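# Sort cloths: clean ones onto the blue mat

## Task

Move every cloth without a stain onto the blue mat, and make sure no stained cloth ends up on it; no item may fall from or be left off the table, and the result must hold once the robot lets go.

## Robot and tools

ROBOT. Two 7-joint arms, left_arm and right_arm, each with a two-finger gripper. In the scene frame the left_arm base is at (+0.057, +0.340, 0) m with quat_wxyz (+1.000, 0, 0, -0.006), and the right_arm base is at (-0.022, -0.292, 0) m with quat_wxyz (+1.000, 0, 0, +0.029). A camera stand is fixed to the floor behind them.

FRAMES. Scene frame: origin at table-top height, halfway between the nominal bases; +x points out over the table, +z up, and left_arm sits on the +y side. Arm names do not match image sides. Each arm reports its hand pose, velocities and wrist-camera pose in its own base frame. Fixed cameras and the table use the scene frame. Reported hand positions can be off by a few cm, more at long reach.

ROW FORMAT. Every row is one flat list of 16 numbers covering both arms, even if only one moves: left_arm's 7 joint angles then its opening, then right_arm's 7 angles then its opening. Joint order: waist, shoulder, upper arm roll, elbow, forearm roll, wrist pitch, wrist roll. Angles are absolute joint targets in radians, not offsets. Stated ranges: waist -6.283 to 6.283, shoulder -2.059 to 2.094, upper arm roll -6.283 to 6.283, elbow -0.192 to 3.927, forearm roll -6.283 to 6.283, wrist pitch -1.693 to 3.142, wrist roll -6.283 to 6.283. A target more than 0.010 rad beyond a range end, and further out than the current angle, gets the call refused; real ends may differ by 0.010. Opening is an absolute command from -1 (closed) to +1 (fully open); sending 0 is a real command, so resend the current value to leave a gripper alone.

TOOLS.
execute_actions(actions, cameras): actions is a list of actions; each action is a table of up to 15 rows, one per 1/30 s step, and a short table repeats its last row to fill 15 steps. An empty list returns images and the full state. cameras: list of names, ["all"], or [].
move(target, speed, blend, opening_speed, blocking, cameras): target is one 16-number row or a list of up to 15 rows, all absolute joint angles plus openings. All joints interpolate together, so grippers follow curves; paths take at least 0.5 s and are capped at 10 s total. speed: rad/s for the joint with farthest to travel, 0.01 to 3.14, default 0.5 (one value or one per target). blend: corner rounding radius in rad per target, 0 = stop there. opening_speed: gripper command rate per second on the -1..+1 scale, at least 0.2. blocking=false returns after about 0.5 s while motion continues; a new move replaces the running one. No obstacle avoidance. The result adds a move: line, e.g. done, off_target, moving, held or fault, plus limits=held if steps were withheld.
wait(seconds, cameras): 0 to 10 s, arms hold their last command.
stop(cameras): brakes a running move.
zoom_image(camera, region): region [x0, y0, x1, y1] in pixels of that camera's latest image, at most 504 by 504.
clear_fault(arm): arm is left_arm or right_arm; only after a reported torque fault.
finished_scene(scene): scene is the current scene number; irreversible, so call it only when the cloths are placed correctly, and call nothing else in that reply.

CAMERAS: cam_head_left, cam_head_right, cam_high, cam_left_wrist, cam_right_wrist, all 672x504. Calibration lines (K, distortion, T_world_to_cam, pos_world) can be used to project points; fixed ones may be shifted up to about 2.3 degrees and 9 mm.

RESULT LINES. Joint positions and Joint velocities: per arm, the 7 joints in the order above (rad, rad/s), then finger-pad gap in m (0.084 fully open). "within noise" means that arm is still. Joint targets: angles currently being driven toward; resend them to hold a joint. Tool commands: current opening commands. grip_measured: measured opening on the command scale. Joint torques: total drive output, including gravity, positive toward larger angles, offset and noisy. Wrist depth: 7x7 grid per wrist camera, rows split by " / ", distances in mm from 172 to 3000, "-" for no value. "joint sent to its limit" means a target was clipped at a range end; "joint command not followed" means the arm-to-arm clearance check altered targets. Also shown: end_effector_position (m), end_effector_quat_wxyz, motor temperatures, MOTOR HOT and fault lines.

GRIPPER. Fingers point along the gripper's +z and close along its y axis. end_effector_position is between the pads when closed, about 2 cm behind the tips; closing pushes the tips about 10 mm further forward. To hold something, command an opening well below grip_measured; pads push up to roughly 24 N each. Cloths are thin, so -1 gives the firmest hold.

LIMITS. Joint targets move at most 3.14 rad/s and stay within 0.637 rad of the measured angle per step; gripper speed is capped near 1 m/s. Contact torque load limits (N m): waist 44.1, shoulder 44.3, upper arm roll 28.2, elbow 28.2, forearm roll 28.2, wrist pitch 15.2, wrist roll 15.8. Reaching one, or a motor pinned at its torque limit for 1 s, or prolonged overload, triggers a TORQUE FAULT: the arm stops until clear_fault. Motors warn at 65 °C and brake the arm at 80 °C for 30 to 60 s; long stretched poses, carrying loads or pushing into unreachable poses heat them.

AVOID. Dropping cloths or letting go while moving; anything leaving the table; fast or deep pushes into the table or fixed objects; the arms touching each other or one gripper closing on the other's fingers; any fault or stop. Approach slowly, descend gently to the cloth, grasp, lift, place on the mat, open, and retreat.

Each tool is called after "Emit:" as name(argument=value, ...) on one line, values as JSON.

## Session

Emit:
execute_actions(actions=[])

Emit:
zoom_image(camera="cam_high", region=[150, 240, 500, 470])

Scene clock: 0.00 s.
left_arm: end_effector_position=(+0.4934, +0.0693, +0.2029) grip_measured=+1.00 end_effector_quat_wxyz=(-0.203, +0.461, -0.554, +0.663) | right_arm: end_effector_position=(+0.5908, +0.0641, +0.1587) grip_measured=+1.00 end_effector_quat_wxyz=(-0.149, +0.315, +0.936, +0.037)
Joint positions: left_arm=[-1.631 -0.984 2.288 0.82 1.545 -0.853 1.157 0.084] | right_arm=[-0.063 0.725 0.159 1.966 0.077 1.498 -2.437 0.084]
Joint velocities: within noise
Joint torques (N m): no reading
Motor temperatures (°C): left_arm=[34 37 39 32 36 37 34] | right_arm=[41 38 41 43 35 39 40]
Wrist depth (mm): cam_left_wrist=[- - - - - 2948 750 / - - - - - 939 654 / - - - - 1996 765 576 / - - - - 1823 684 528 / 2911 2935 - - 2228 641 481 / 2644 2816 - 2213 2062 566 438 / 2585 2634 2727 2158 1979 520 402] | cam_right_wrist=[414 408 402 395 389 384 377 / 388 381 376 372 367 363 356 / 366 360 356 353 345 340 338 / 347 343 339 335 328 324 321 / 331 327 321 319 316 310 307 / 315 309 305 302 301 296 293 / 299 295 291 288 286 285 281]
Joint targets: left_arm=[-1.631 -0.984 2.288 0.820 1.545 -0.853 1.157] | right_arm=[-0.063 0.725 0.159 1.966 0.077 1.498 -2.437]
Tool commands: left_gripper/opening=+1.0 right_gripper/opening=+1.0
camera_calibration:
cam_left_wrist: T_world_to_cam=[[-0.298614, -0.278305, -0.912894, 0.375141], [0.541428, 0.73831, -0.402186, -0.155349], [0.78593, -0.614365, -0.0697878, -0.206757], [0, 0, 0, 1]] pos_world=[0.358629, 0.0920751, 0.265555]
cam_right_wrist: T_world_to_cam=[[0.625353, 0.77852, -0.053285, -0.374868], [0.702511, -0.591395, -0.395892, -0.228202], [-0.339722, 0.210139, -0.91675, 0.463968], [0, 0, 0, 1]] pos_world=[0.55236, 0.0593868, 0.315025]

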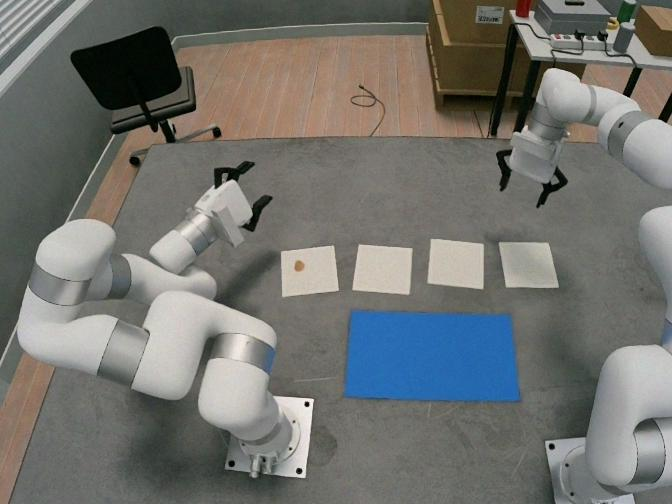

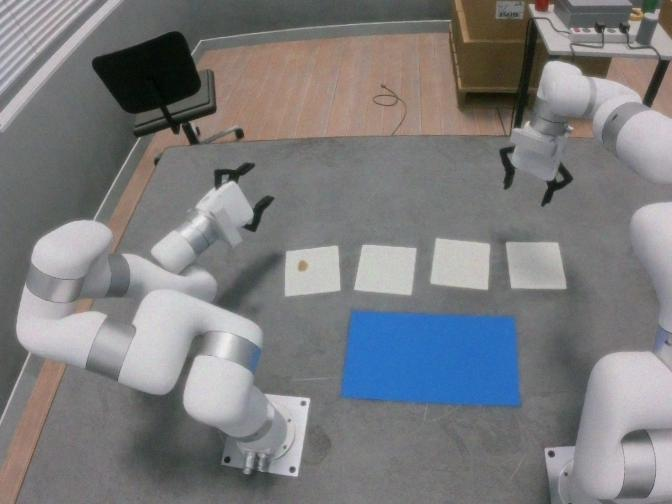

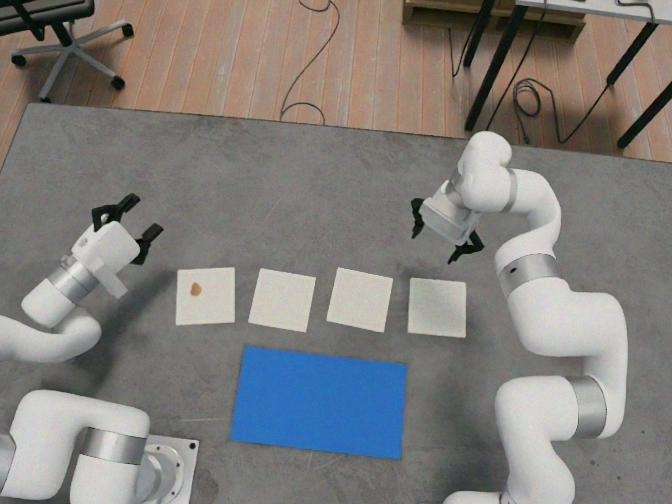

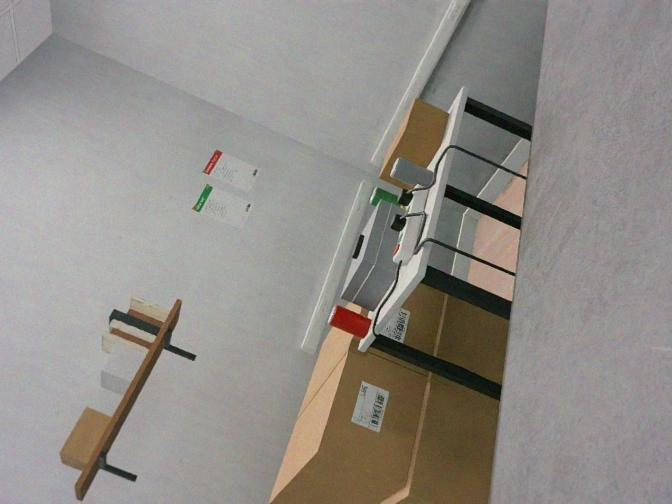

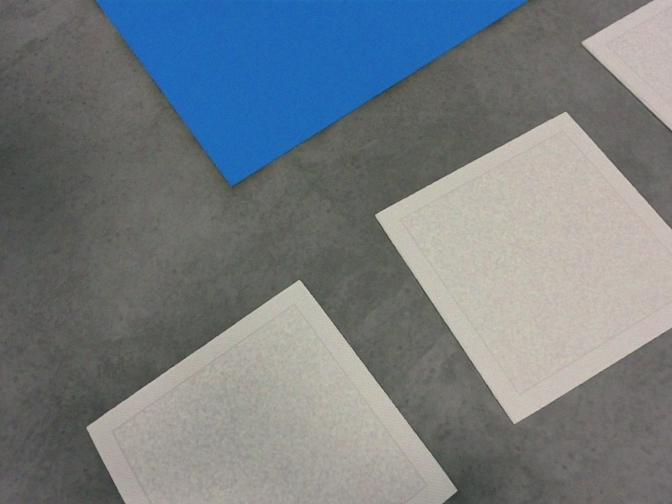

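Scaled by 1.440 from the camera's 672x504 image, which has a finer 960x720 frame.

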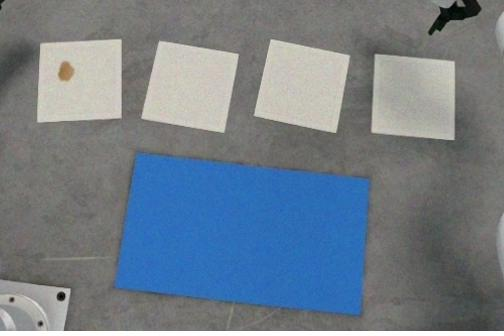

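Emit:
move(target=[[-0.3,-0.3,0,0.9,0,1.2,-0.25,-0.4,0.0,-0.1,0,1.0,0,1.1,0.1,-0.4],[-0.497,-0.0485,0,0.7275,0,0.776,-0.449,-0.4,0.0944,0.0969,0,0.9018,0,0.8049,0.152,-0.4],[-0.497,0.1975,0,0.669,0,0.4715,-0.449,-0.4,0.0944,0.3138,0,0.847,0,0.5332,0.152,-0.4],[-0.497,0.1975,0,0.669,0,0.4715,-0.449,-1,0.0944,0.3138,0,0.847,0,0.5332,0.152,-1],[-0.497,-0.0485,0,0.7275,0,0.776,-0.449,-1,0.0944,0.0969,0,0.9018,0,0.8049,0.152,-1]], speed=[1.3,1.0,0.5,0.5,0.6], blend=[0.1,0.05,0,0,0], cameras=["cam_high","cam_head_right"])

Scene clock: 32.30 s.
left_arm: end_effector_position=(+0.3599, -0.1952, +0.1205) grip_measured=-0.96 end_effector_quat_wxyz=(+0.000, +1.000, -0.024, +0.000) | right_arm: end_effector_position=(+0.4551, +0.0431, +0.1205) grip_measured=-0.96 end_effector_quat_wxyz=(+0.000, +1.000, -0.029, +0.000)
Joint positions: left_arm=[-0.497 -0.048 0 0.727 0 0.776 -0.449 0.002] | right_arm=[0.094 0.097 0 0.902 0 0.805 0.152 0.002]
Joint torques (N m): left_arm=[3.22 -19.29 -0.33 12.43 -0.81 -0.6 -1.16] | right_arm=[1.49 -25.88 -0.68 19.66 -2.58 -0.66 1.58]
Wrist depth (mm): cam_left_wrist=[249 250 253 255 258 260 262 / 247 249 251 253 256 258 260 / 245 248 249 252 254 256 258 / 242 246 248 250 196 179 256 / 240 245 246 178 182 - 255 / 238 242 245 - - 252 254 / 236 239 243 - 248 250 252] | cam_right_wrist=[266 265 264 263 262 260 259 / 263 262 261 260 259 257 256 / 260 259 258 - 256 255 253 / 255 254 255 - - 252 251 / 252 252 253 - - 250 249 / 250 250 250 - - 192 246 / 247 246 248 246 - - 243]
Joint targets: left_arm=[-0.497 -0.049 0.000 0.728 0.000 0.776 -0.449] | right_arm=[0.094 0.097 0.000 0.902 0.000 0.805 0.152]
move: done
Images, in order (width x height): cam_head_right 672x504, cam_high 672x504.

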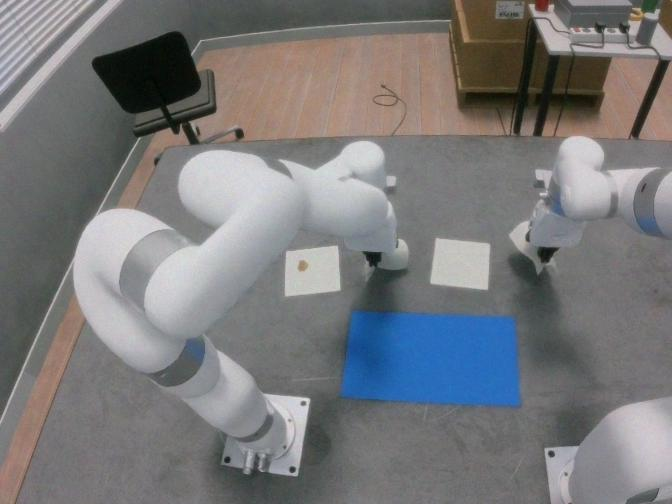

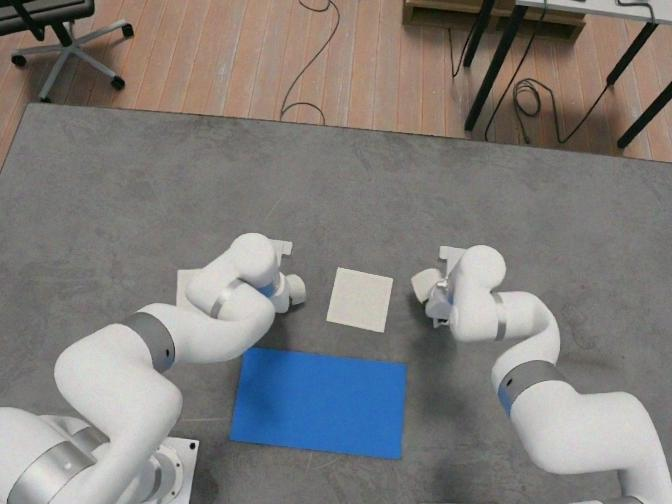

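Emit:
move(target=[[-0.15,-0.3,0,0.9,0,1.2,-0.1,-1,0.15,-0.3,0,0.9,0,1.2,0.2,-1],[-0.15,1.5,0,3.5,0.5,-1.6,-0.1,-1,0.2,1.5,0,3.5,-0.5,-1.6,0.2,-1]], speed=[1.0,1.5], blend=[0.15,0], cameras=["cam_high"])

Emit:
zoom_image(camera="cam_high", region=[80, 20, 580, 270])

Scene clock: 44.40 s.
left_arm: end_effector_position=(+0.3860, -0.1791, +0.6126) grip_measured=-0.96 end_effector_quat_wxyz=(+0.069, -0.226, -0.237, +0.942) | right_arm: end_effector_position=(+0.3765, +0.1982, +0.6125) grip_measured=-0.96 end_effector_quat_wxyz=(-0.139, -0.220, +0.242, +0.935)
Joint positions: left_arm=[-0.15 1.5 0 3.5 0.5 -1.6 -0.1 0.002] | right_arm=[0.2 1.5 0 3.5 -0.5 -1.6 0.2 0.002]
Joint torques (N m): left_arm=[3.67 -25.47 0.89 8.21 0.64 0.78 1.22] | right_arm=[5.32 -30.17 1.31 12.92 -1.9 1.13 1.66]
Wrist depth (mm): cam_left_wrist=[2087 2302 2492 - - - - / 1919 2151 2364 2675 - - - / 1842 2002 2235 2538 2874 - - / 1736 1898 2074 2279 2604 2911 - / 1681 1818 1985 2132 - - - / 1567 1702 - - - - - / 1490 1604 - - - 2271 2675] | cam_right_wrist=[- - - 2886 2595 2242 2020 / - - - 780 2414 2106 1924 / 2999 - 2899 2492 2294 2038 1813 / 2749 - 2760 2431 2151 1919 1728 / 2566 2863 2604 2249 2038 1842 1661 / 2389 2634 2465 - 1962 1741 1574 / 2178 - - - - - -]
Joint targets: left_arm=[-0.150 1.500 0.000 3.500 0.500 -1.600 -0.100] | right_arm=[0.200 1.500 0.000 3.500 -0.500 -1.600 0.200]
move: done
Images, in order (width x height): cam_high 672x504.

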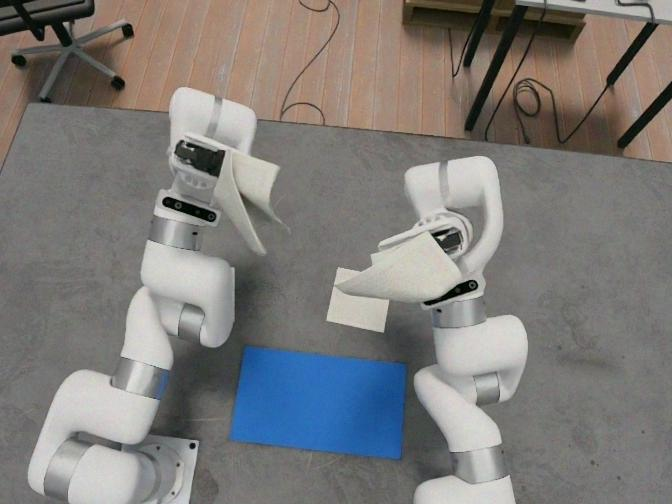

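Scaled by 1.008 from the camera's 672x504 image, which has a finer 960x720 frame.

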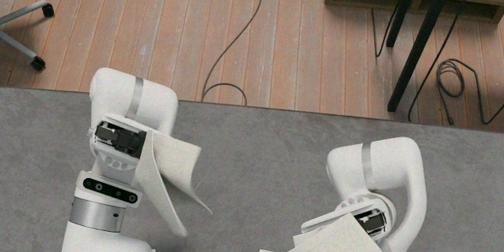

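Emit:
zoom_image(camera="cam_high", region=[160, 110, 310, 260])

Emit:
zoom_image(camera="cam_high", region=[330, 180, 480, 330])

Emit:
move(target=[[-0.15,1.5,0,3.4,0,-1.6,1.5,-1,0.2,1.5,0,3.4,0,-1.6,-1.4,-1]], speed=[1.5], cameras=["cam_high"])

Emit:
zoom_image(camera="cam_high", region=[60, 50, 210, 200])

Emit:
zoom_image(camera="cam_high", region=[420, 120, 570, 270])

Scaled by 3.360 from the camera's 672x504 image, which has a finer 960x720 frame.

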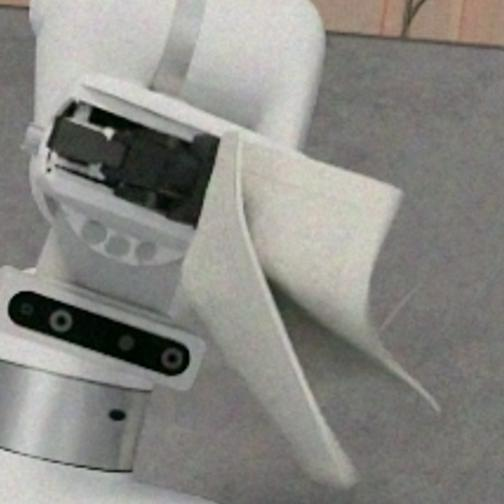

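Scaled by 3.360 from the camera's 672x504 image, which has a finer 960x720 frame.

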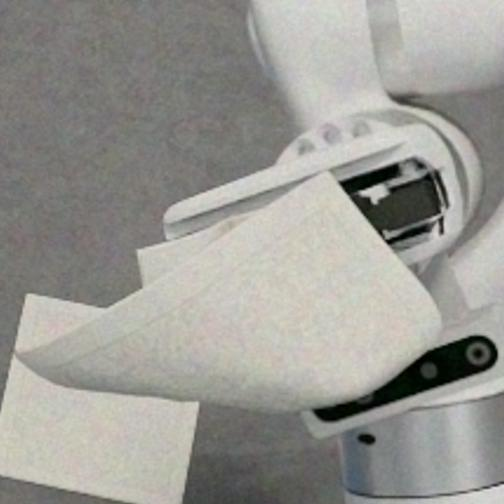

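Scene clock: 53.47 s.
left_arm: end_effector_position=(+0.4308, -0.0651, +0.6283) grip_measured=-0.96 end_effector_quat_wxyz=(+0.615, +0.121, -0.131, -0.768) | right_arm: end_effector_position=(+0.4270, +0.0866, +0.6283) grip_measured=-0.96 end_effector_quat_wxyz=(+0.556, -0.124, -0.128, +0.812)
Joint positions: left_arm=[-0.15 1.5 0 3.4 0 -1.6 1.5 0.002] | right_arm=[0.2 1.5 0 3.4 0 -1.6 -1.4 0.002]
Joint torques (N m): left_arm=[3.16 -27.27 -2.52 5.89 -1.69 0.87 1.85] | right_arm=[4.6 -32.02 0.35 8.89 3.59 1.45 -1.62]
Wrist depth (mm): cam_left_wrist=[2199 2093 1968 1888 1772 1686 1638 / 2199 2050 1968 1852 1763 1686 1604 / 2165 2020 1951 1804 1736 1661 1593 / 2145 2020 1898 1809 1732 1657 1571 / 2099 1985 1862 1772 1711 1630 1589 / 2087 1946 1882 1785 1681 - 1546 / 2032 1985 - - - - -] | cam_right_wrist=[1645 1741 1842 1914 2038 2206 2372 / 1626 1698 1799 1893 2014 2145 2294 / 1585 1673 1754 1862 1968 2093 2242 / 1560 1661 1745 1813 1930 2044 2199 / 1550 1626 1706 1795 1888 2014 2145 / 1519 1593 1657 - 1877 1985 2099 / 1487 1553 - - - - -]
Joint targets: left_arm=[-0.150 1.500 0.000 3.400 0.000 -1.600 1.500] | right_arm=[0.200 1.500 0.000 3.400 0.000 -1.600 -1.400]
move: done
Images, in order (width x height): cam_high 672x504.

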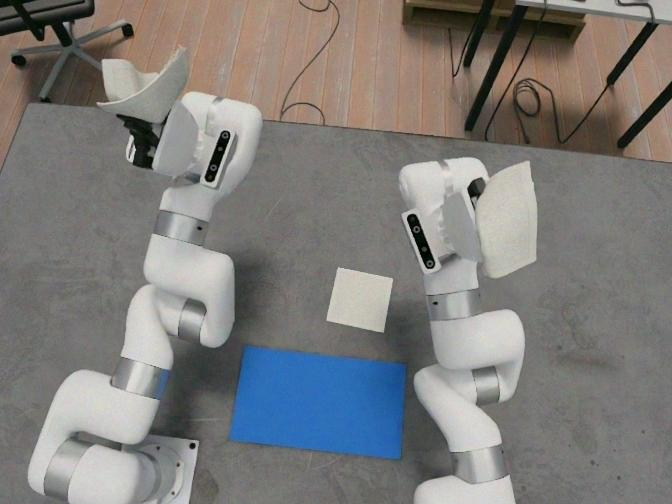

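Scaled by 3.360 from the camera's 672x504 image, which has a finer 960x720 frame.

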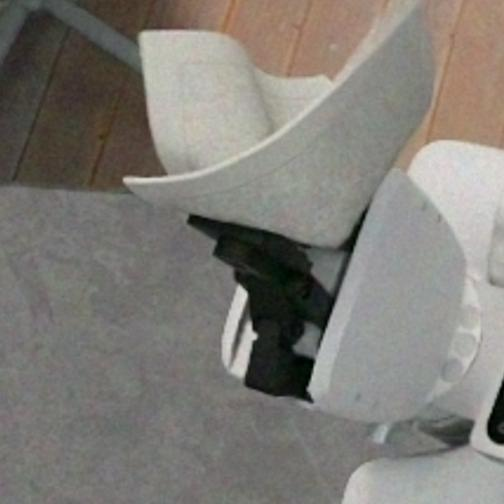

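Scaled by 3.360 from the camera's 672x504 image, which has a finer 960x720 frame.

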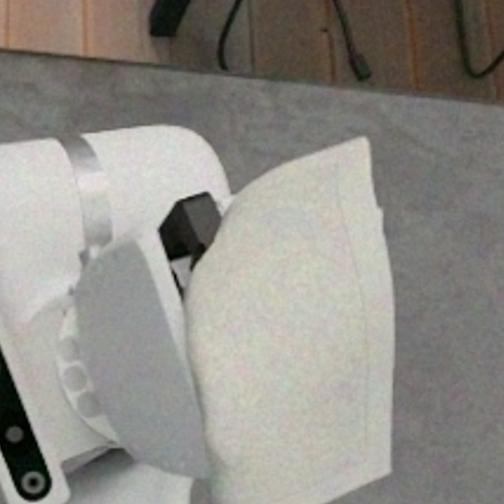

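Emit:
move(target=[[-0.4,-0.3,0,0.9,0,1.2,-0.412,-1,0.2,-0.3,0,0.9,0,1.2,0.258,-1],[-0.75,-0.4856,0,0.2602,0,0.7458,-0.762,-1,0.2615,-0.4076,0,0.3166,0,0.7242,0.3195,-1],[-0.75,-0.2311,0,0.2054,0,0.4365,-0.762,-1,0.2615,-0.1687,0,0.2656,0,0.4343,0.3195,-1]], speed=[1.5,1.0,0.5], blend=[0.15,0.05,0], cameras=["cam_high","cam_head_right"])

Scene clock: 92.10 s.
left_arm: end_effector_position=(+0.2013, -0.1875, +0.0352) grip_measured=-0.96 end_effector_quat_wxyz=(+0.000, +1.000, +0.006, +0.000) | right_arm: end_effector_position=(+0.2830, +0.0758, +0.0351) grip_measured=-0.96 end_effector_quat_wxyz=(+0.000, +1.000, -0.029, +0.000)
Joint positions: left_arm=[-0.75 -0.231 0 0.205 0 0.436 -0.762 0.002] | right_arm=[0.262 -0.169 0 0.266 0 0.434 0.32 0.002]
Joint torques (N m): left_arm=[-4.43 -3.35 1.6 4.89 -0.67 -1.9 -1.78] | right_arm=[5.1 -7.53 0.77 9.88 2.69 -2.93 1.71]
Wrist depth (mm): cam_left_wrist=[- - - - - - 173 / - - - - - - 172 / - - - - - - - / - - - - - - - / - - - - - - - / - - - - - - - / - - - - - - -] | cam_right_wrist=[176 176 176 175 174 174 173 / 176 175 174 173 173 - - / 174 173 173 - - - - / 172 - - - - - - / - - - - - - - / - - - - - - - / - - - - - - -]
Joint targets: left_arm=[-0.750 -0.231 0.000 0.205 0.000 0.437 -0.762] | right_arm=[0.262 -0.169 0.000 0.266 0.000 0.434 0.319]
move: done
Images, in order (width x height): cam_head_right 672x504, cam_high 672x504.

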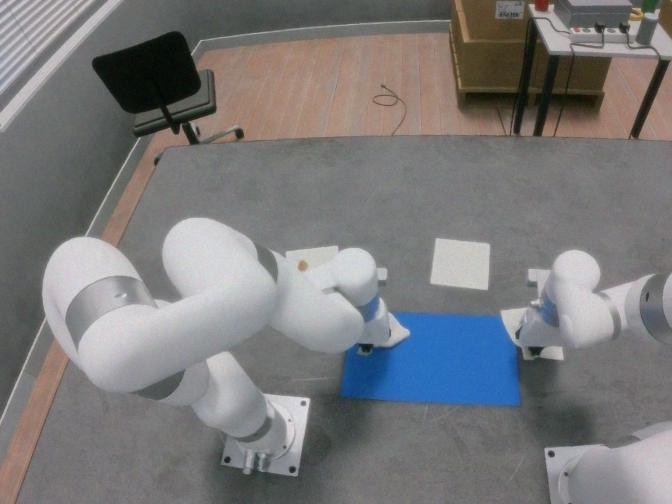

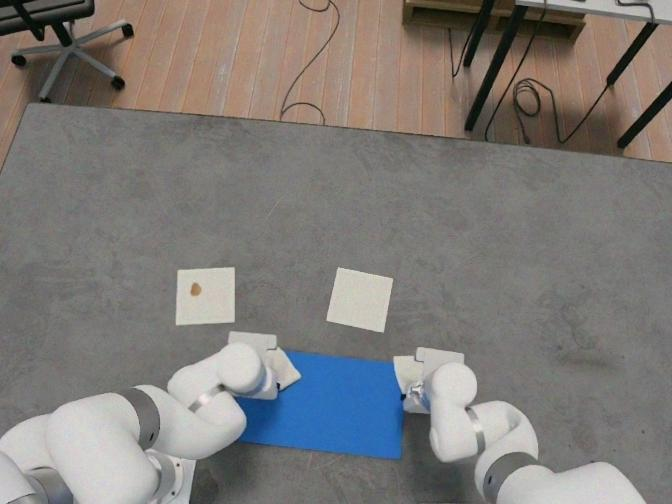

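Emit:
move(target=[[-0.66,-0.329,0,0.3433,0,0.6723,-0.672,-1,0.2236,-0.233,0,0.4287,0,0.6617,0.2816,-1],[-0.525,0.2344,0,1.0688,0,1.3344,-0.537,-1,0.169,0.3455,0,1.2282,0,1.3827,0.227,-1],[-0.442,0.4662,0,1.3158,0,1.3496,-0.454,-1,0.136,0.6033,0,1.5373,0,1.434,0.194,-1],[-0.405,0.6592,0,1.4719,0,1.3127,-0.417,-1,0.121,0.8142,0,1.7443,0,1.4301,0.179,-1],[-0.405,0.6592,0,1.4719,0,1.3127,-0.417,-0.3,0.121,0.8142,0,1.7443,0,1.4301,0.179,-0.3]], speed=[0.5,0.7,0.7,0.6,0.5], blend=[0.08,0.08,0.08,0,0], cameras=["cam_high","cam_head_right"])

Scene clock: 103.57 s.
left_arm: end_effector_position=(+0.4313, -0.1847, +0.0302) grip_measured=-0.32 end_effector_quat_wxyz=(-0.099, +0.969, +0.006, -0.227) | right_arm: end_effector_position=(+0.5124, +0.0623, +0.0302) grip_measured=-0.32 end_effector_quat_wxyz=(+0.037, +0.969, -0.028, -0.245)
Joint positions: left_arm=[-0.405 0.659 0 1.472 0 1.313 -0.417 0.03] | right_arm=[0.121 0.814 0 1.744 0 1.43 0.179 0.03]
Joint torques (N m): left_arm=[-7.03 -11.22 -5.85 2.42 -0.22 -1.8 1.33] | right_arm=[-5.02 -33.87 0.02 17.85 2.27 -1.23 -1.65]
Wrist depth (mm): cam_left_wrist=[- - - - - - - / - - - - - - - / - - - - - - - / - - - - - - - / - - - - - - - / - - - - - - - / - - - - - - -] | cam_right_wrist=[- - - - - - - / - - - - - - - / - - - - - - - / - - - - - - - / - - - - - - - / - - - - - - - / - - - - - - -]
Joint targets: left_arm=[-0.405 0.659 0.000 1.472 0.000 1.313 -0.417] | right_arm=[0.121 0.814 0.000 1.744 0.000 1.430 0.179]
move: done
Images, in order (width x height): cam_head_right 672x504, cam_high 672x504.

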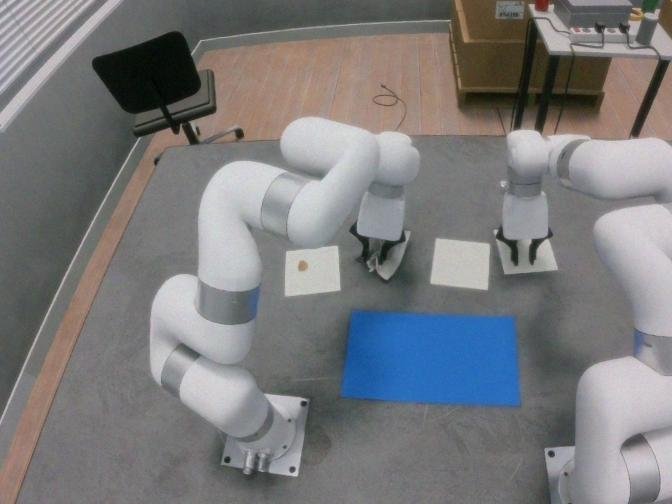

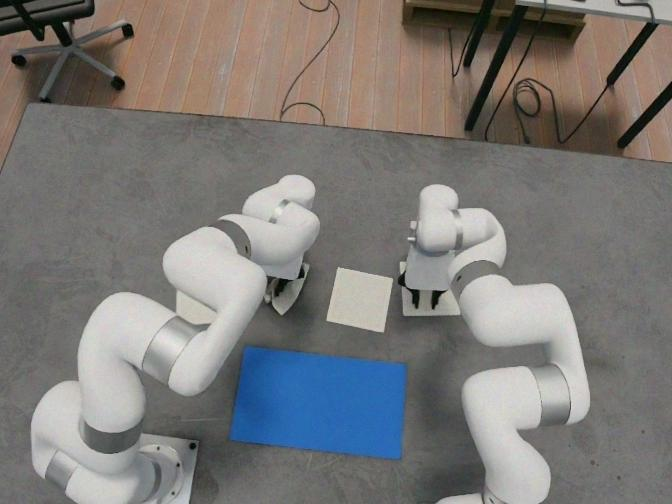

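Emit:
move(target=[[-0.405,0.5122,0,1.5427,0,1.5305,-0.417,-0.3,0.121,0.6872,0,1.8255,0,1.6383,0.179,-0.3],[-0.3,-0.3,0,0.9,0,1.2,-0.312,-0.4,0.1,-0.3,0,0.9,0,1.2,0.158,-0.4]], speed=[0.5,1.2], blend=[0.05,0], cameras=["cam_high","cam_head_right"])

Emit:
zoom_image(camera="cam_high", region=[150, 220, 500, 470])

Scene clock: 114.07 s.
left_arm: end_effector_position=(+0.3696, -0.1143, +0.2591) grip_measured=-0.42 end_effector_quat_wxyz=(+0.000, +1.000, +0.006, +0.000) | right_arm: end_effector_position=(+0.3849, +0.0386, +0.2591) grip_measured=-0.42 end_effector_quat_wxyz=(+0.000, +1.000, -0.029, +0.000)
Joint positions: left_arm=[-0.3 -0.3 0 0.9 0 1.2 -0.312 0.026] | right_arm=[0.1 -0.3 0 0.9 0 1.2 0.158 0.026]
Joint torques (N m): left_arm=[3.75 -15.26 0.74 10.9 -0.1 -2.58 1.77] | right_arm=[-5.31 -17.78 0.43 16.46 1.89 -2.78 -1.67]
Wrist depth (mm): cam_left_wrist=[386 389 394 397 401 405 408 / 385 388 390 395 398 402 406 / 381 384 388 392 396 384 404 / 379 383 384 389 375 391 401 / 377 378 381 387 390 393 398 / 375 376 379 385 388 391 395 / 373 374 379 382 386 389 393] | cam_right_wrist=[414 412 410 408 405 404 403 / 408 407 405 400 399 400 397 / 403 400 399 395 395 395 393 / 399 396 395 393 391 392 389 / 394 393 391 391 389 387 386 / 392 391 389 387 384 383 381 / 387 385 384 382 380 379 377]
Joint targets: left_arm=[-0.300 -0.300 0.000 0.900 0.000 1.200 -0.312] | right_arm=[0.100 -0.300 0.000 0.900 0.000 1.200 0.158]
move: done
Images, in order (width x height): cam_head_right 672x504, cam_high 672x504.

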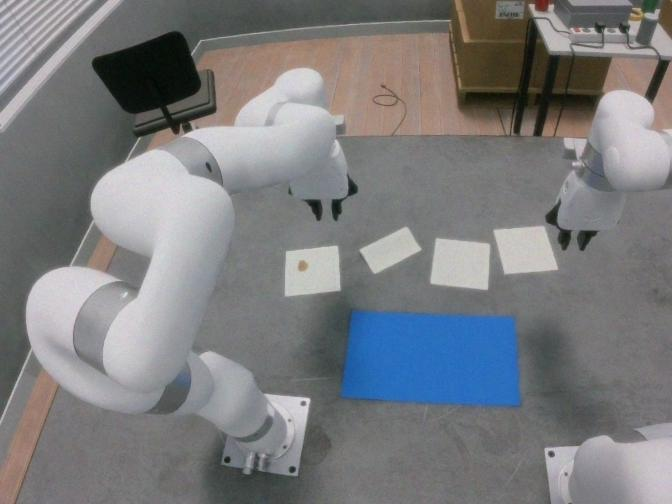

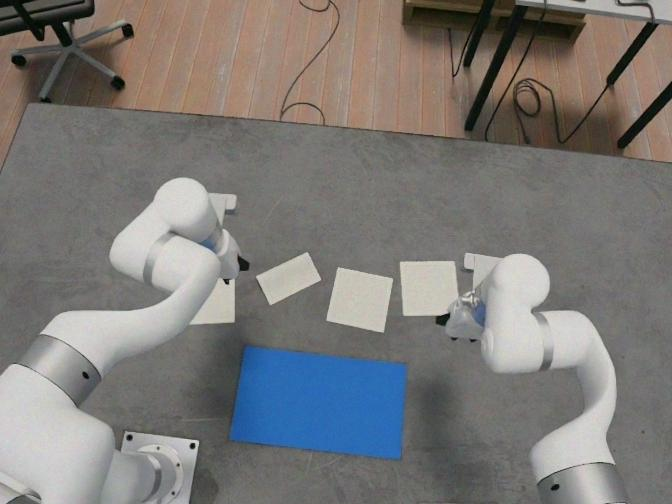

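Scaled by 1.440 from the camera's 672x504 image, which has a finer 960x720 frame.

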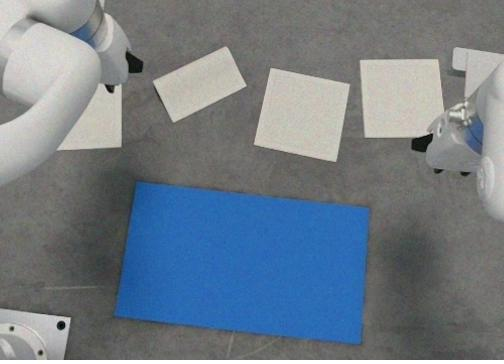

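Emit:
move(target=[[-0.7285,0.4243,0,1.3595,0,0.9352,-0.65,-0.4,0.108,0.3599,0,1.2626,0,0.9027,0.166,-0.4],[-0.7285,0.5912,0,1.3069,0,0.7157,-0.65,-0.4,0.108,0.5353,0,1.2103,0,0.675,0.166,-0.4],[-0.7285,0.5912,0,1.3069,0,0.7157,-0.65,-1,0.108,0.5353,0,1.2103,0,0.675,0.166,-1],[-0.7285,0.4243,0,1.3595,0,0.9352,-0.65,-1,0.108,0.3599,0,1.2626,0,0.9027,0.166,-1],[-0.3,-0.1,0,1.1,0,1.2,-0.3,-1,0.15,-0.1,0,1.1,0,1.2,0.2,-1],[-0.1,1.5,0,3.3,0,-1.6,-0.1,-1,0.2,1.5,0,3.3,0,-1.6,0.25,-1]], speed=[1.0,0.5,0.5,0.5,1.0,1.5], blend=[0.05,0,0,0.05,0.15,0], cameras=["cam_high"])

Emit:
zoom_image(camera="cam_high", region=[60, 50, 230, 220])

Emit:
zoom_image(camera="cam_high", region=[400, 110, 570, 280])

Scene clock: 142.10 s.
left_arm: end_effector_position=(+0.4718, -0.0473, +0.6124) grip_measured=-0.96 end_effector_quat_wxyz=(+0.099, -0.129, +0.000, +0.987) | right_arm: end_effector_position=(+0.4647, +0.0942, +0.6124) grip_measured=-0.96 end_effector_quat_wxyz=(-0.221, -0.129, +0.003, +0.967)
Joint positions: left_arm=[-0.1 1.5 0 3.3 0 -1.6 -0.1 0.002] | right_arm=[0.2 1.5 0 3.3 0 -1.6 0.25 0.002]
Joint torques (N m): left_arm=[4.06 -27.44 -2.24 9.6 -0.09 0.71 1.87] | right_arm=[5.17 -32.09 -0.1 15.03 1.3 1.18 1.93]
Wrist depth (mm): cam_left_wrist=[1974 2038 2020 2026 2112 2138 2178 / 1919 1903 1951 2002 1991 2032 2068 / 1838 1847 1857 1882 1940 1935 1979 / 1763 1781 1781 1828 1867 1888 1930 / 1677 - - - - - 1852 / 1645 - - - - - - / 1589 1585 - - - - -] | cam_right_wrist=[2302 2249 2192 2145 2112 2044 2014 / 2172 2138 2056 2020 2002 1968 1930 / 2062 2008 1985 1951 1919 1893 1838 / 1985 1946 1919 1877 1862 1795 1758 / 1898 1867 1872 - - - - / 1818 1776 - - - - - / 1736 1702 - - - - -]
Joint targets: left_arm=[-0.100 1.500 0.000 3.300 0.000 -1.600 -0.100] | right_arm=[0.200 1.500 0.000 3.300 0.000 -1.600 0.250]
move: done
Images, in order (width x height): cam_high 672x504.

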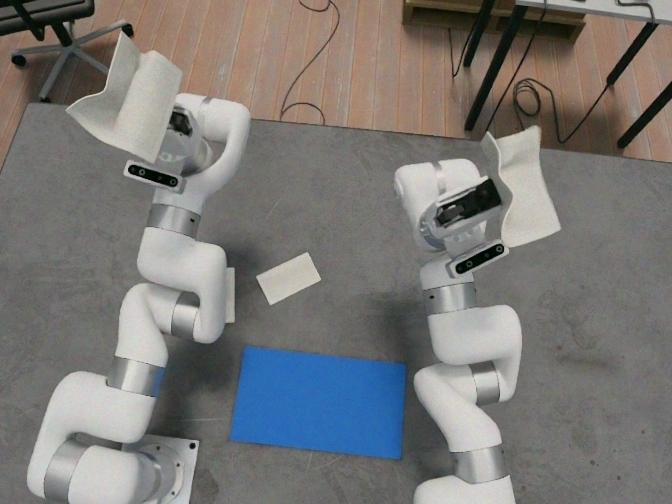

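Scaled by 2.965 from the camera's 672x504 image, which has a finer 960x720 frame.

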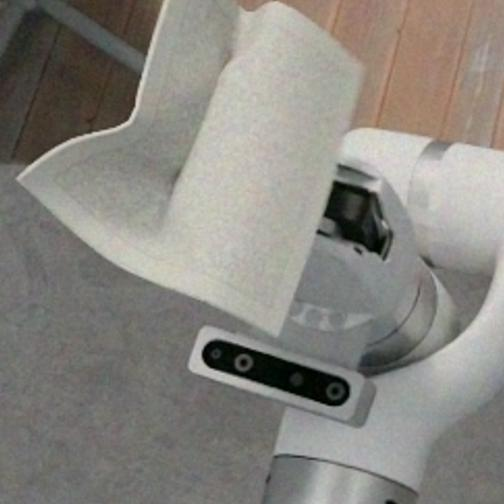

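Scaled by 2.965 from the camera's 672x504 image, which has a finer 960x720 frame.

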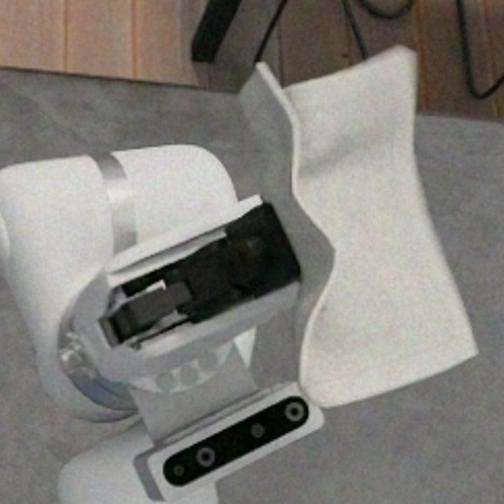

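Emit:
move(target=[[-0.1,1.5,0,3.3,0,-1.6,-3.24,-1,0.2,1.5,0,3.3,0,-1.6,3.39,-1]], speed=[1.8], cameras=["cam_high"])

Emit:
zoom_image(camera="cam_high", region=[60, 50, 230, 220])

Emit:
zoom_image(camera="cam_high", region=[400, 110, 570, 280])

Scene clock: 151.63 s.
left_arm: end_effector_position=(+0.4718, -0.0473, +0.6124) grip_measured=-0.96 end_effector_quat_wxyz=(+0.987, +0.000, -0.129, -0.098) | right_arm: end_effector_position=(+0.4647, +0.0942, +0.6124) grip_measured=-0.96 end_effector_quat_wxyz=(+0.967, -0.003, -0.129, +0.220)
Joint positions: left_arm=[-0.1 1.5 0 3.3 0 -1.6 -3.24 0.002] | right_arm=[0.2 1.5 0 3.3 0 -1.6 3.39 0.002]
Joint torques (N m): left_arm=[3.85 -28.07 0.14 7.32 -0.4 0.85 -1.92] | right_arm=[5.04 -32 -0.06 13.47 0.87 1.38 1.86]
Wrist depth (mm): cam_left_wrist=[1593 1607 1604 1642 1638 1649 1638 / 1653 1645 1638 1657 1673 1690 1681 / 1681 1690 1719 1711 1728 1723 1723 / 1723 1749 1732 1741 1728 1758 1763 / 1767 - - - - - 1828 / 1785 - - - - - 1852 / 1872 1852 - - - - 1919] | cam_right_wrist=[1607 1611 1638 1657 1649 1642 1665 / 1638 1645 1649 1673 1677 1677 1715 / 1669 1694 1686 1706 1736 1728 1749 / 1698 1715 1728 1728 1745 1754 1772 / 1719 1741 1745 - - - - / 1749 1772 - - - - - / 1790 1799 - - - - -]
Joint targets: left_arm=[-0.100 1.500 0.000 3.300 0.000 -1.600 -3.240] | right_arm=[0.200 1.500 0.000 3.300 0.000 -1.600 3.390]
move: done
Images, in order (width x height): cam_high 672x504.

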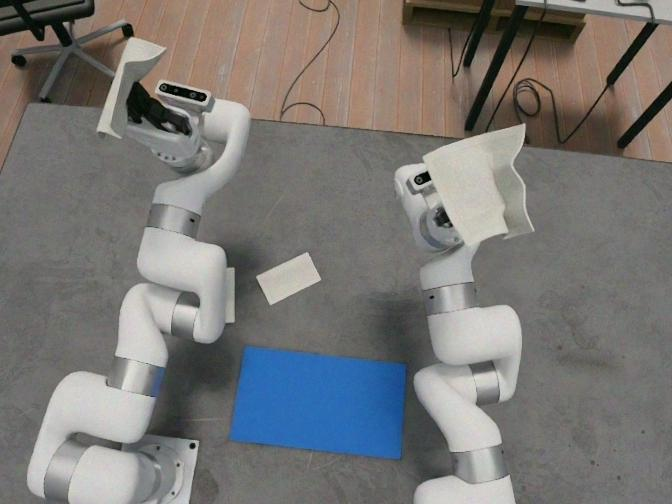

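Scaled by 2.965 from the camera's 672x504 image, which has a finer 960x720 frame.

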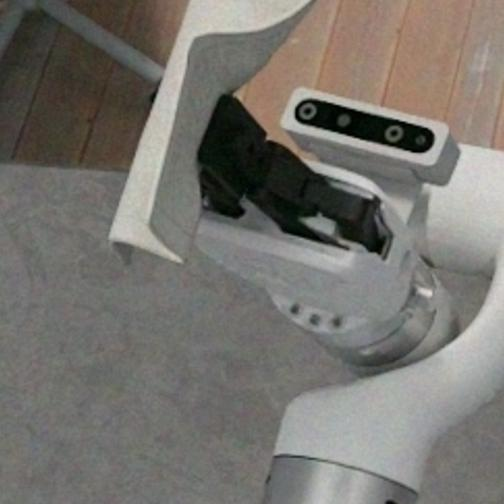

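Scaled by 2.965 from the camera's 672x504 image, which has a finer 960x720 frame.

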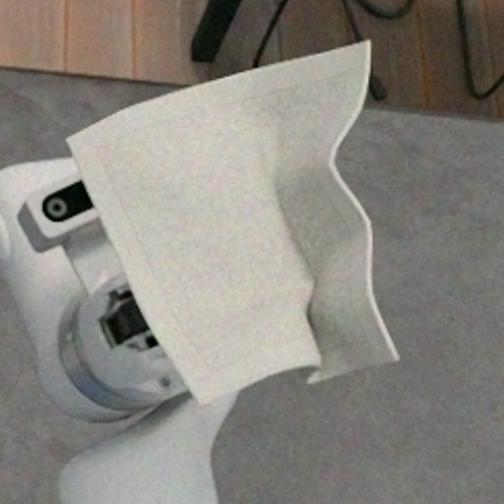

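Emit:
move(target=[[-0.1,1.5,0,3.3,0.4,-1.6,-0.4,-1,0.15,-0.2,0,1.0,0,1.2,0.2,-1],[-0.1,1.5,0,3.3,0.4,-1.6,-0.4,-1,0.665,-0.2402,0,0.5272,0,0.7674,0.723,-1],[-0.1,1.5,0,3.3,0.4,-1.6,-0.4,-1,0.665,0.0233,0,0.4614,0,0.4381,0.723,-1]], speed=[1.8,1.0,0.5], blend=[0.15,0.05,0], cameras=["cam_high","cam_head_left"])

Emit:
zoom_image(camera="cam_high", region=[90, 60, 260, 230])

Emit:
move(target=[[-0.1,1.5,0,3.3,-0.4,-1.6,-0.6,-1,0.665,0.0233,0,0.4614,0,0.4381,0.723,-0.3],[-0.1,1.5,0,3.3,-0.4,-1.6,-0.6,-1,0.665,-0.2402,0,0.5272,0,0.7674,0.723,-0.3],[-0.1,1.5,0,3.3,-0.4,-1.6,-0.6,-1,0.1,-0.2,0,1.0,0,1.2,0.2,-0.3]], speed=[0.8,0.6,1.0], blend=[0,0.05,0], cameras=["cam_high","cam_head_left"])

Emit:
zoom_image(camera="cam_high", region=[30, 40, 200, 210])

Scene clock: 169.50 s.
left_arm: end_effector_position=(+0.4666, -0.1443, +0.5932) grip_measured=-0.96 end_effector_quat_wxyz=(+0.221, -0.095, -0.214, +0.947) | right_arm: end_effector_position=(+0.2761, +0.2165, +0.0300) grip_measured=-0.96 end_effector_quat_wxyz=(+0.000, +1.000, -0.029, +0.000)
Joint positions: left_arm=[-0.1 1.5 0 3.3 0.4 -1.6 -0.4 0.002] | right_arm=[0.665 0.023 0 0.461 0 0.438 0.723 0.002]
Joint torques (N m): left_arm=[3.5 -29.63 1.05 7.45 0.56 1.76 1.49] | right_arm=[4.45 -10.75 -1.41 8.52 0.11 -2.58 1.7]
Wrist depth (mm): cam_left_wrist=[1642 1781 1946 2119 2356 2685 - / 1634 1736 1903 2056 2325 2538 2999 / 1607 1715 1847 2050 2249 2510 2886 / 1564 1715 1813 1979 2235 2414 2839 / 1536 - - - - - - / 1550 - - - - - - / 1506 1593 - - - - -] | cam_right_wrist=[173 - - - - - - / - - - - - - - / - - - - - - - / - - - - - - - / - - - - - - - / - - - - - - - / - - - - - - -]
Joint targets: left_arm=[-0.100 1.500 0.000 3.300 0.400 -1.600 -0.400] | right_arm=[0.665 0.023 0.000 0.461 0.000 0.438 0.723]
move: done
Images, in order (width x height): cam_head_left 672x504, cam_high 672x504.

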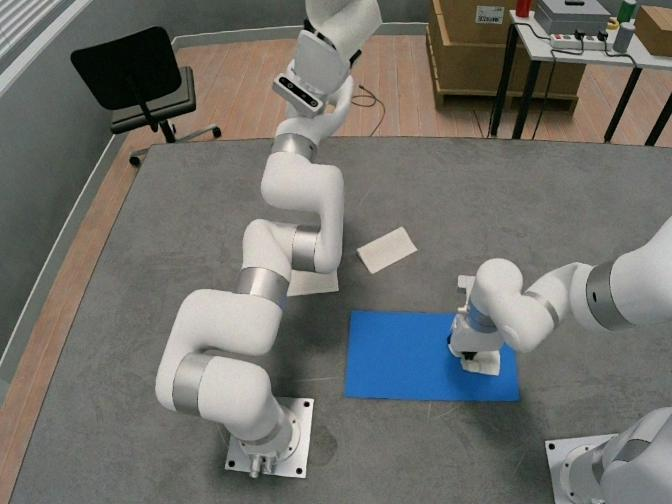

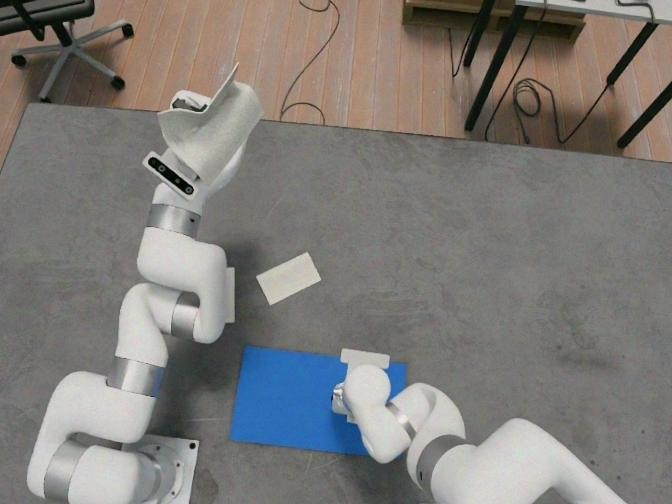

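Scaled by 2.965 from the camera's 672x504 image, which has a finer 960x720 frame.

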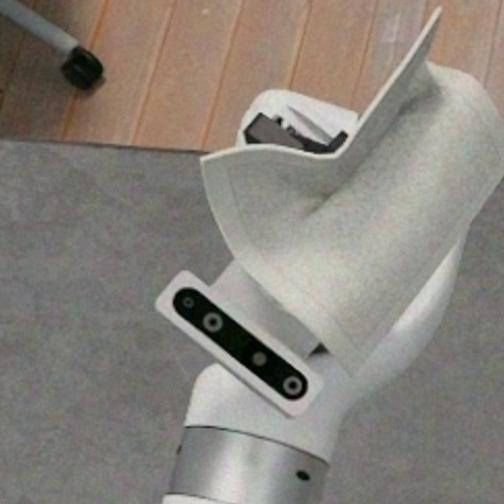

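Scene clock: 172.73 s.
left_arm: end_effector_position=(+0.4859, +0.0488, +0.5932) grip_measured=-0.96 end_effector_quat_wxyz=(+0.352, -0.171, +0.160, +0.906) | right_arm: end_effector_position=(+0.4144, +0.0416, +0.2612) grip_measured=-0.32 end_effector_quat_wxyz=(+0.000, +0.999, -0.050, +0.000)
Joint positions: left_arm=[-0.1 1.5 0 3.3 -0.4 -1.6 -0.6 0.002] | right_arm=[0.1 -0.2 0 1 0 1.2 0.2 0.03]
Joint torques (N m): left_arm=[-0.54 -29.95 -0.58 7.62 -0.7 1.39 -1.69] | right_arm=[-4.94 -13.1 2.31 21.42 -0.09 -0.62 -1.71]
Wrist depth (mm): cam_left_wrist=[1533 1728 1996 2364 2422 2431 2325 / 1653 1898 2206 2333 2286 2249 2158 / 1804 2106 2206 2172 2080 2044 1996 / 1940 2112 2074 2038 1979 1951 1903 / 2026 - - - - - 1785 / 1903 - - - - - 1669 / 1795 1767 - - - - 1604] | cam_right_wrist=[416 413 413 409 408 406 404 / 411 409 407 406 403 402 400 / 406 404 403 400 397 396 396 / 401 400 399 397 396 393 391 / 398 397 395 393 391 389 388 / 393 392 390 389 387 386 384 / 390 387 387 384 383 381 379]
Joint targets: left_arm=[-0.100 1.500 0.000 3.300 -0.400 -1.600 -0.600] | right_arm=[0.100 -0.200 0.000 1.000 0.000 1.200 0.200]
move: done
Images, in order (width x height): cam_head_left 672x504, cam_high 672x504.

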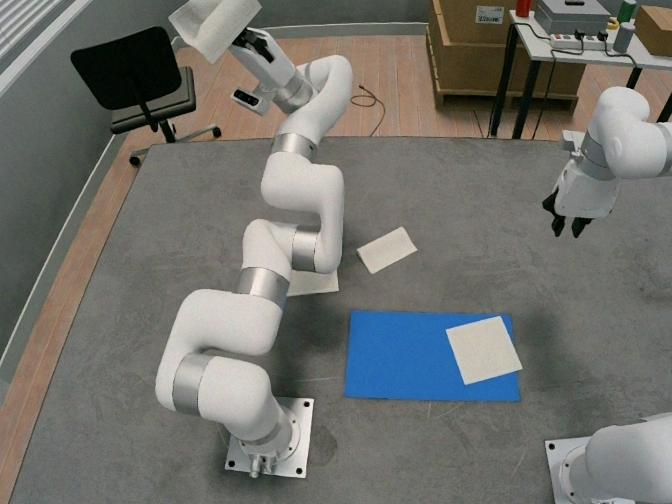

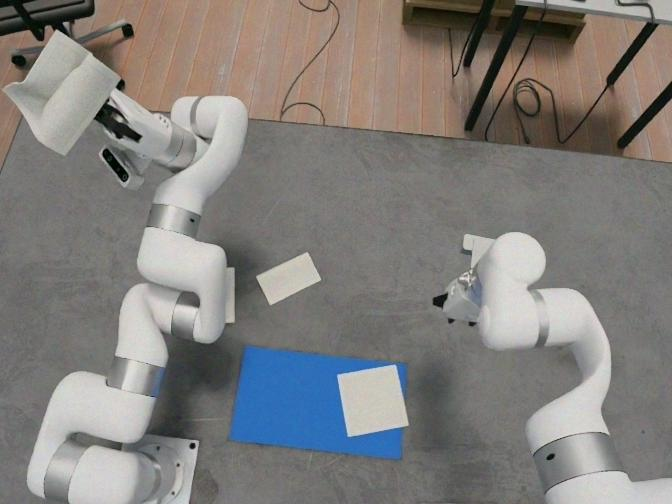

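Scaled by 2.965 from the camera's 672x504 image, which has a finer 960x720 frame.

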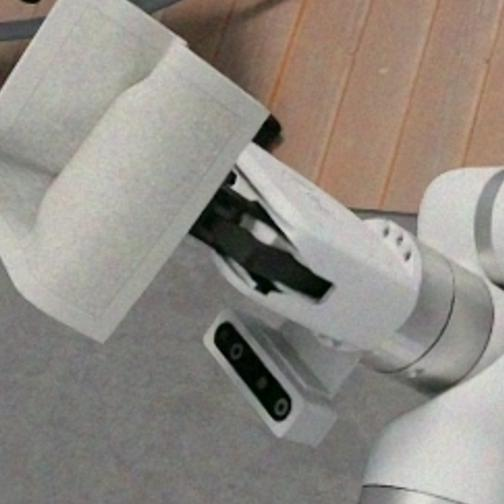

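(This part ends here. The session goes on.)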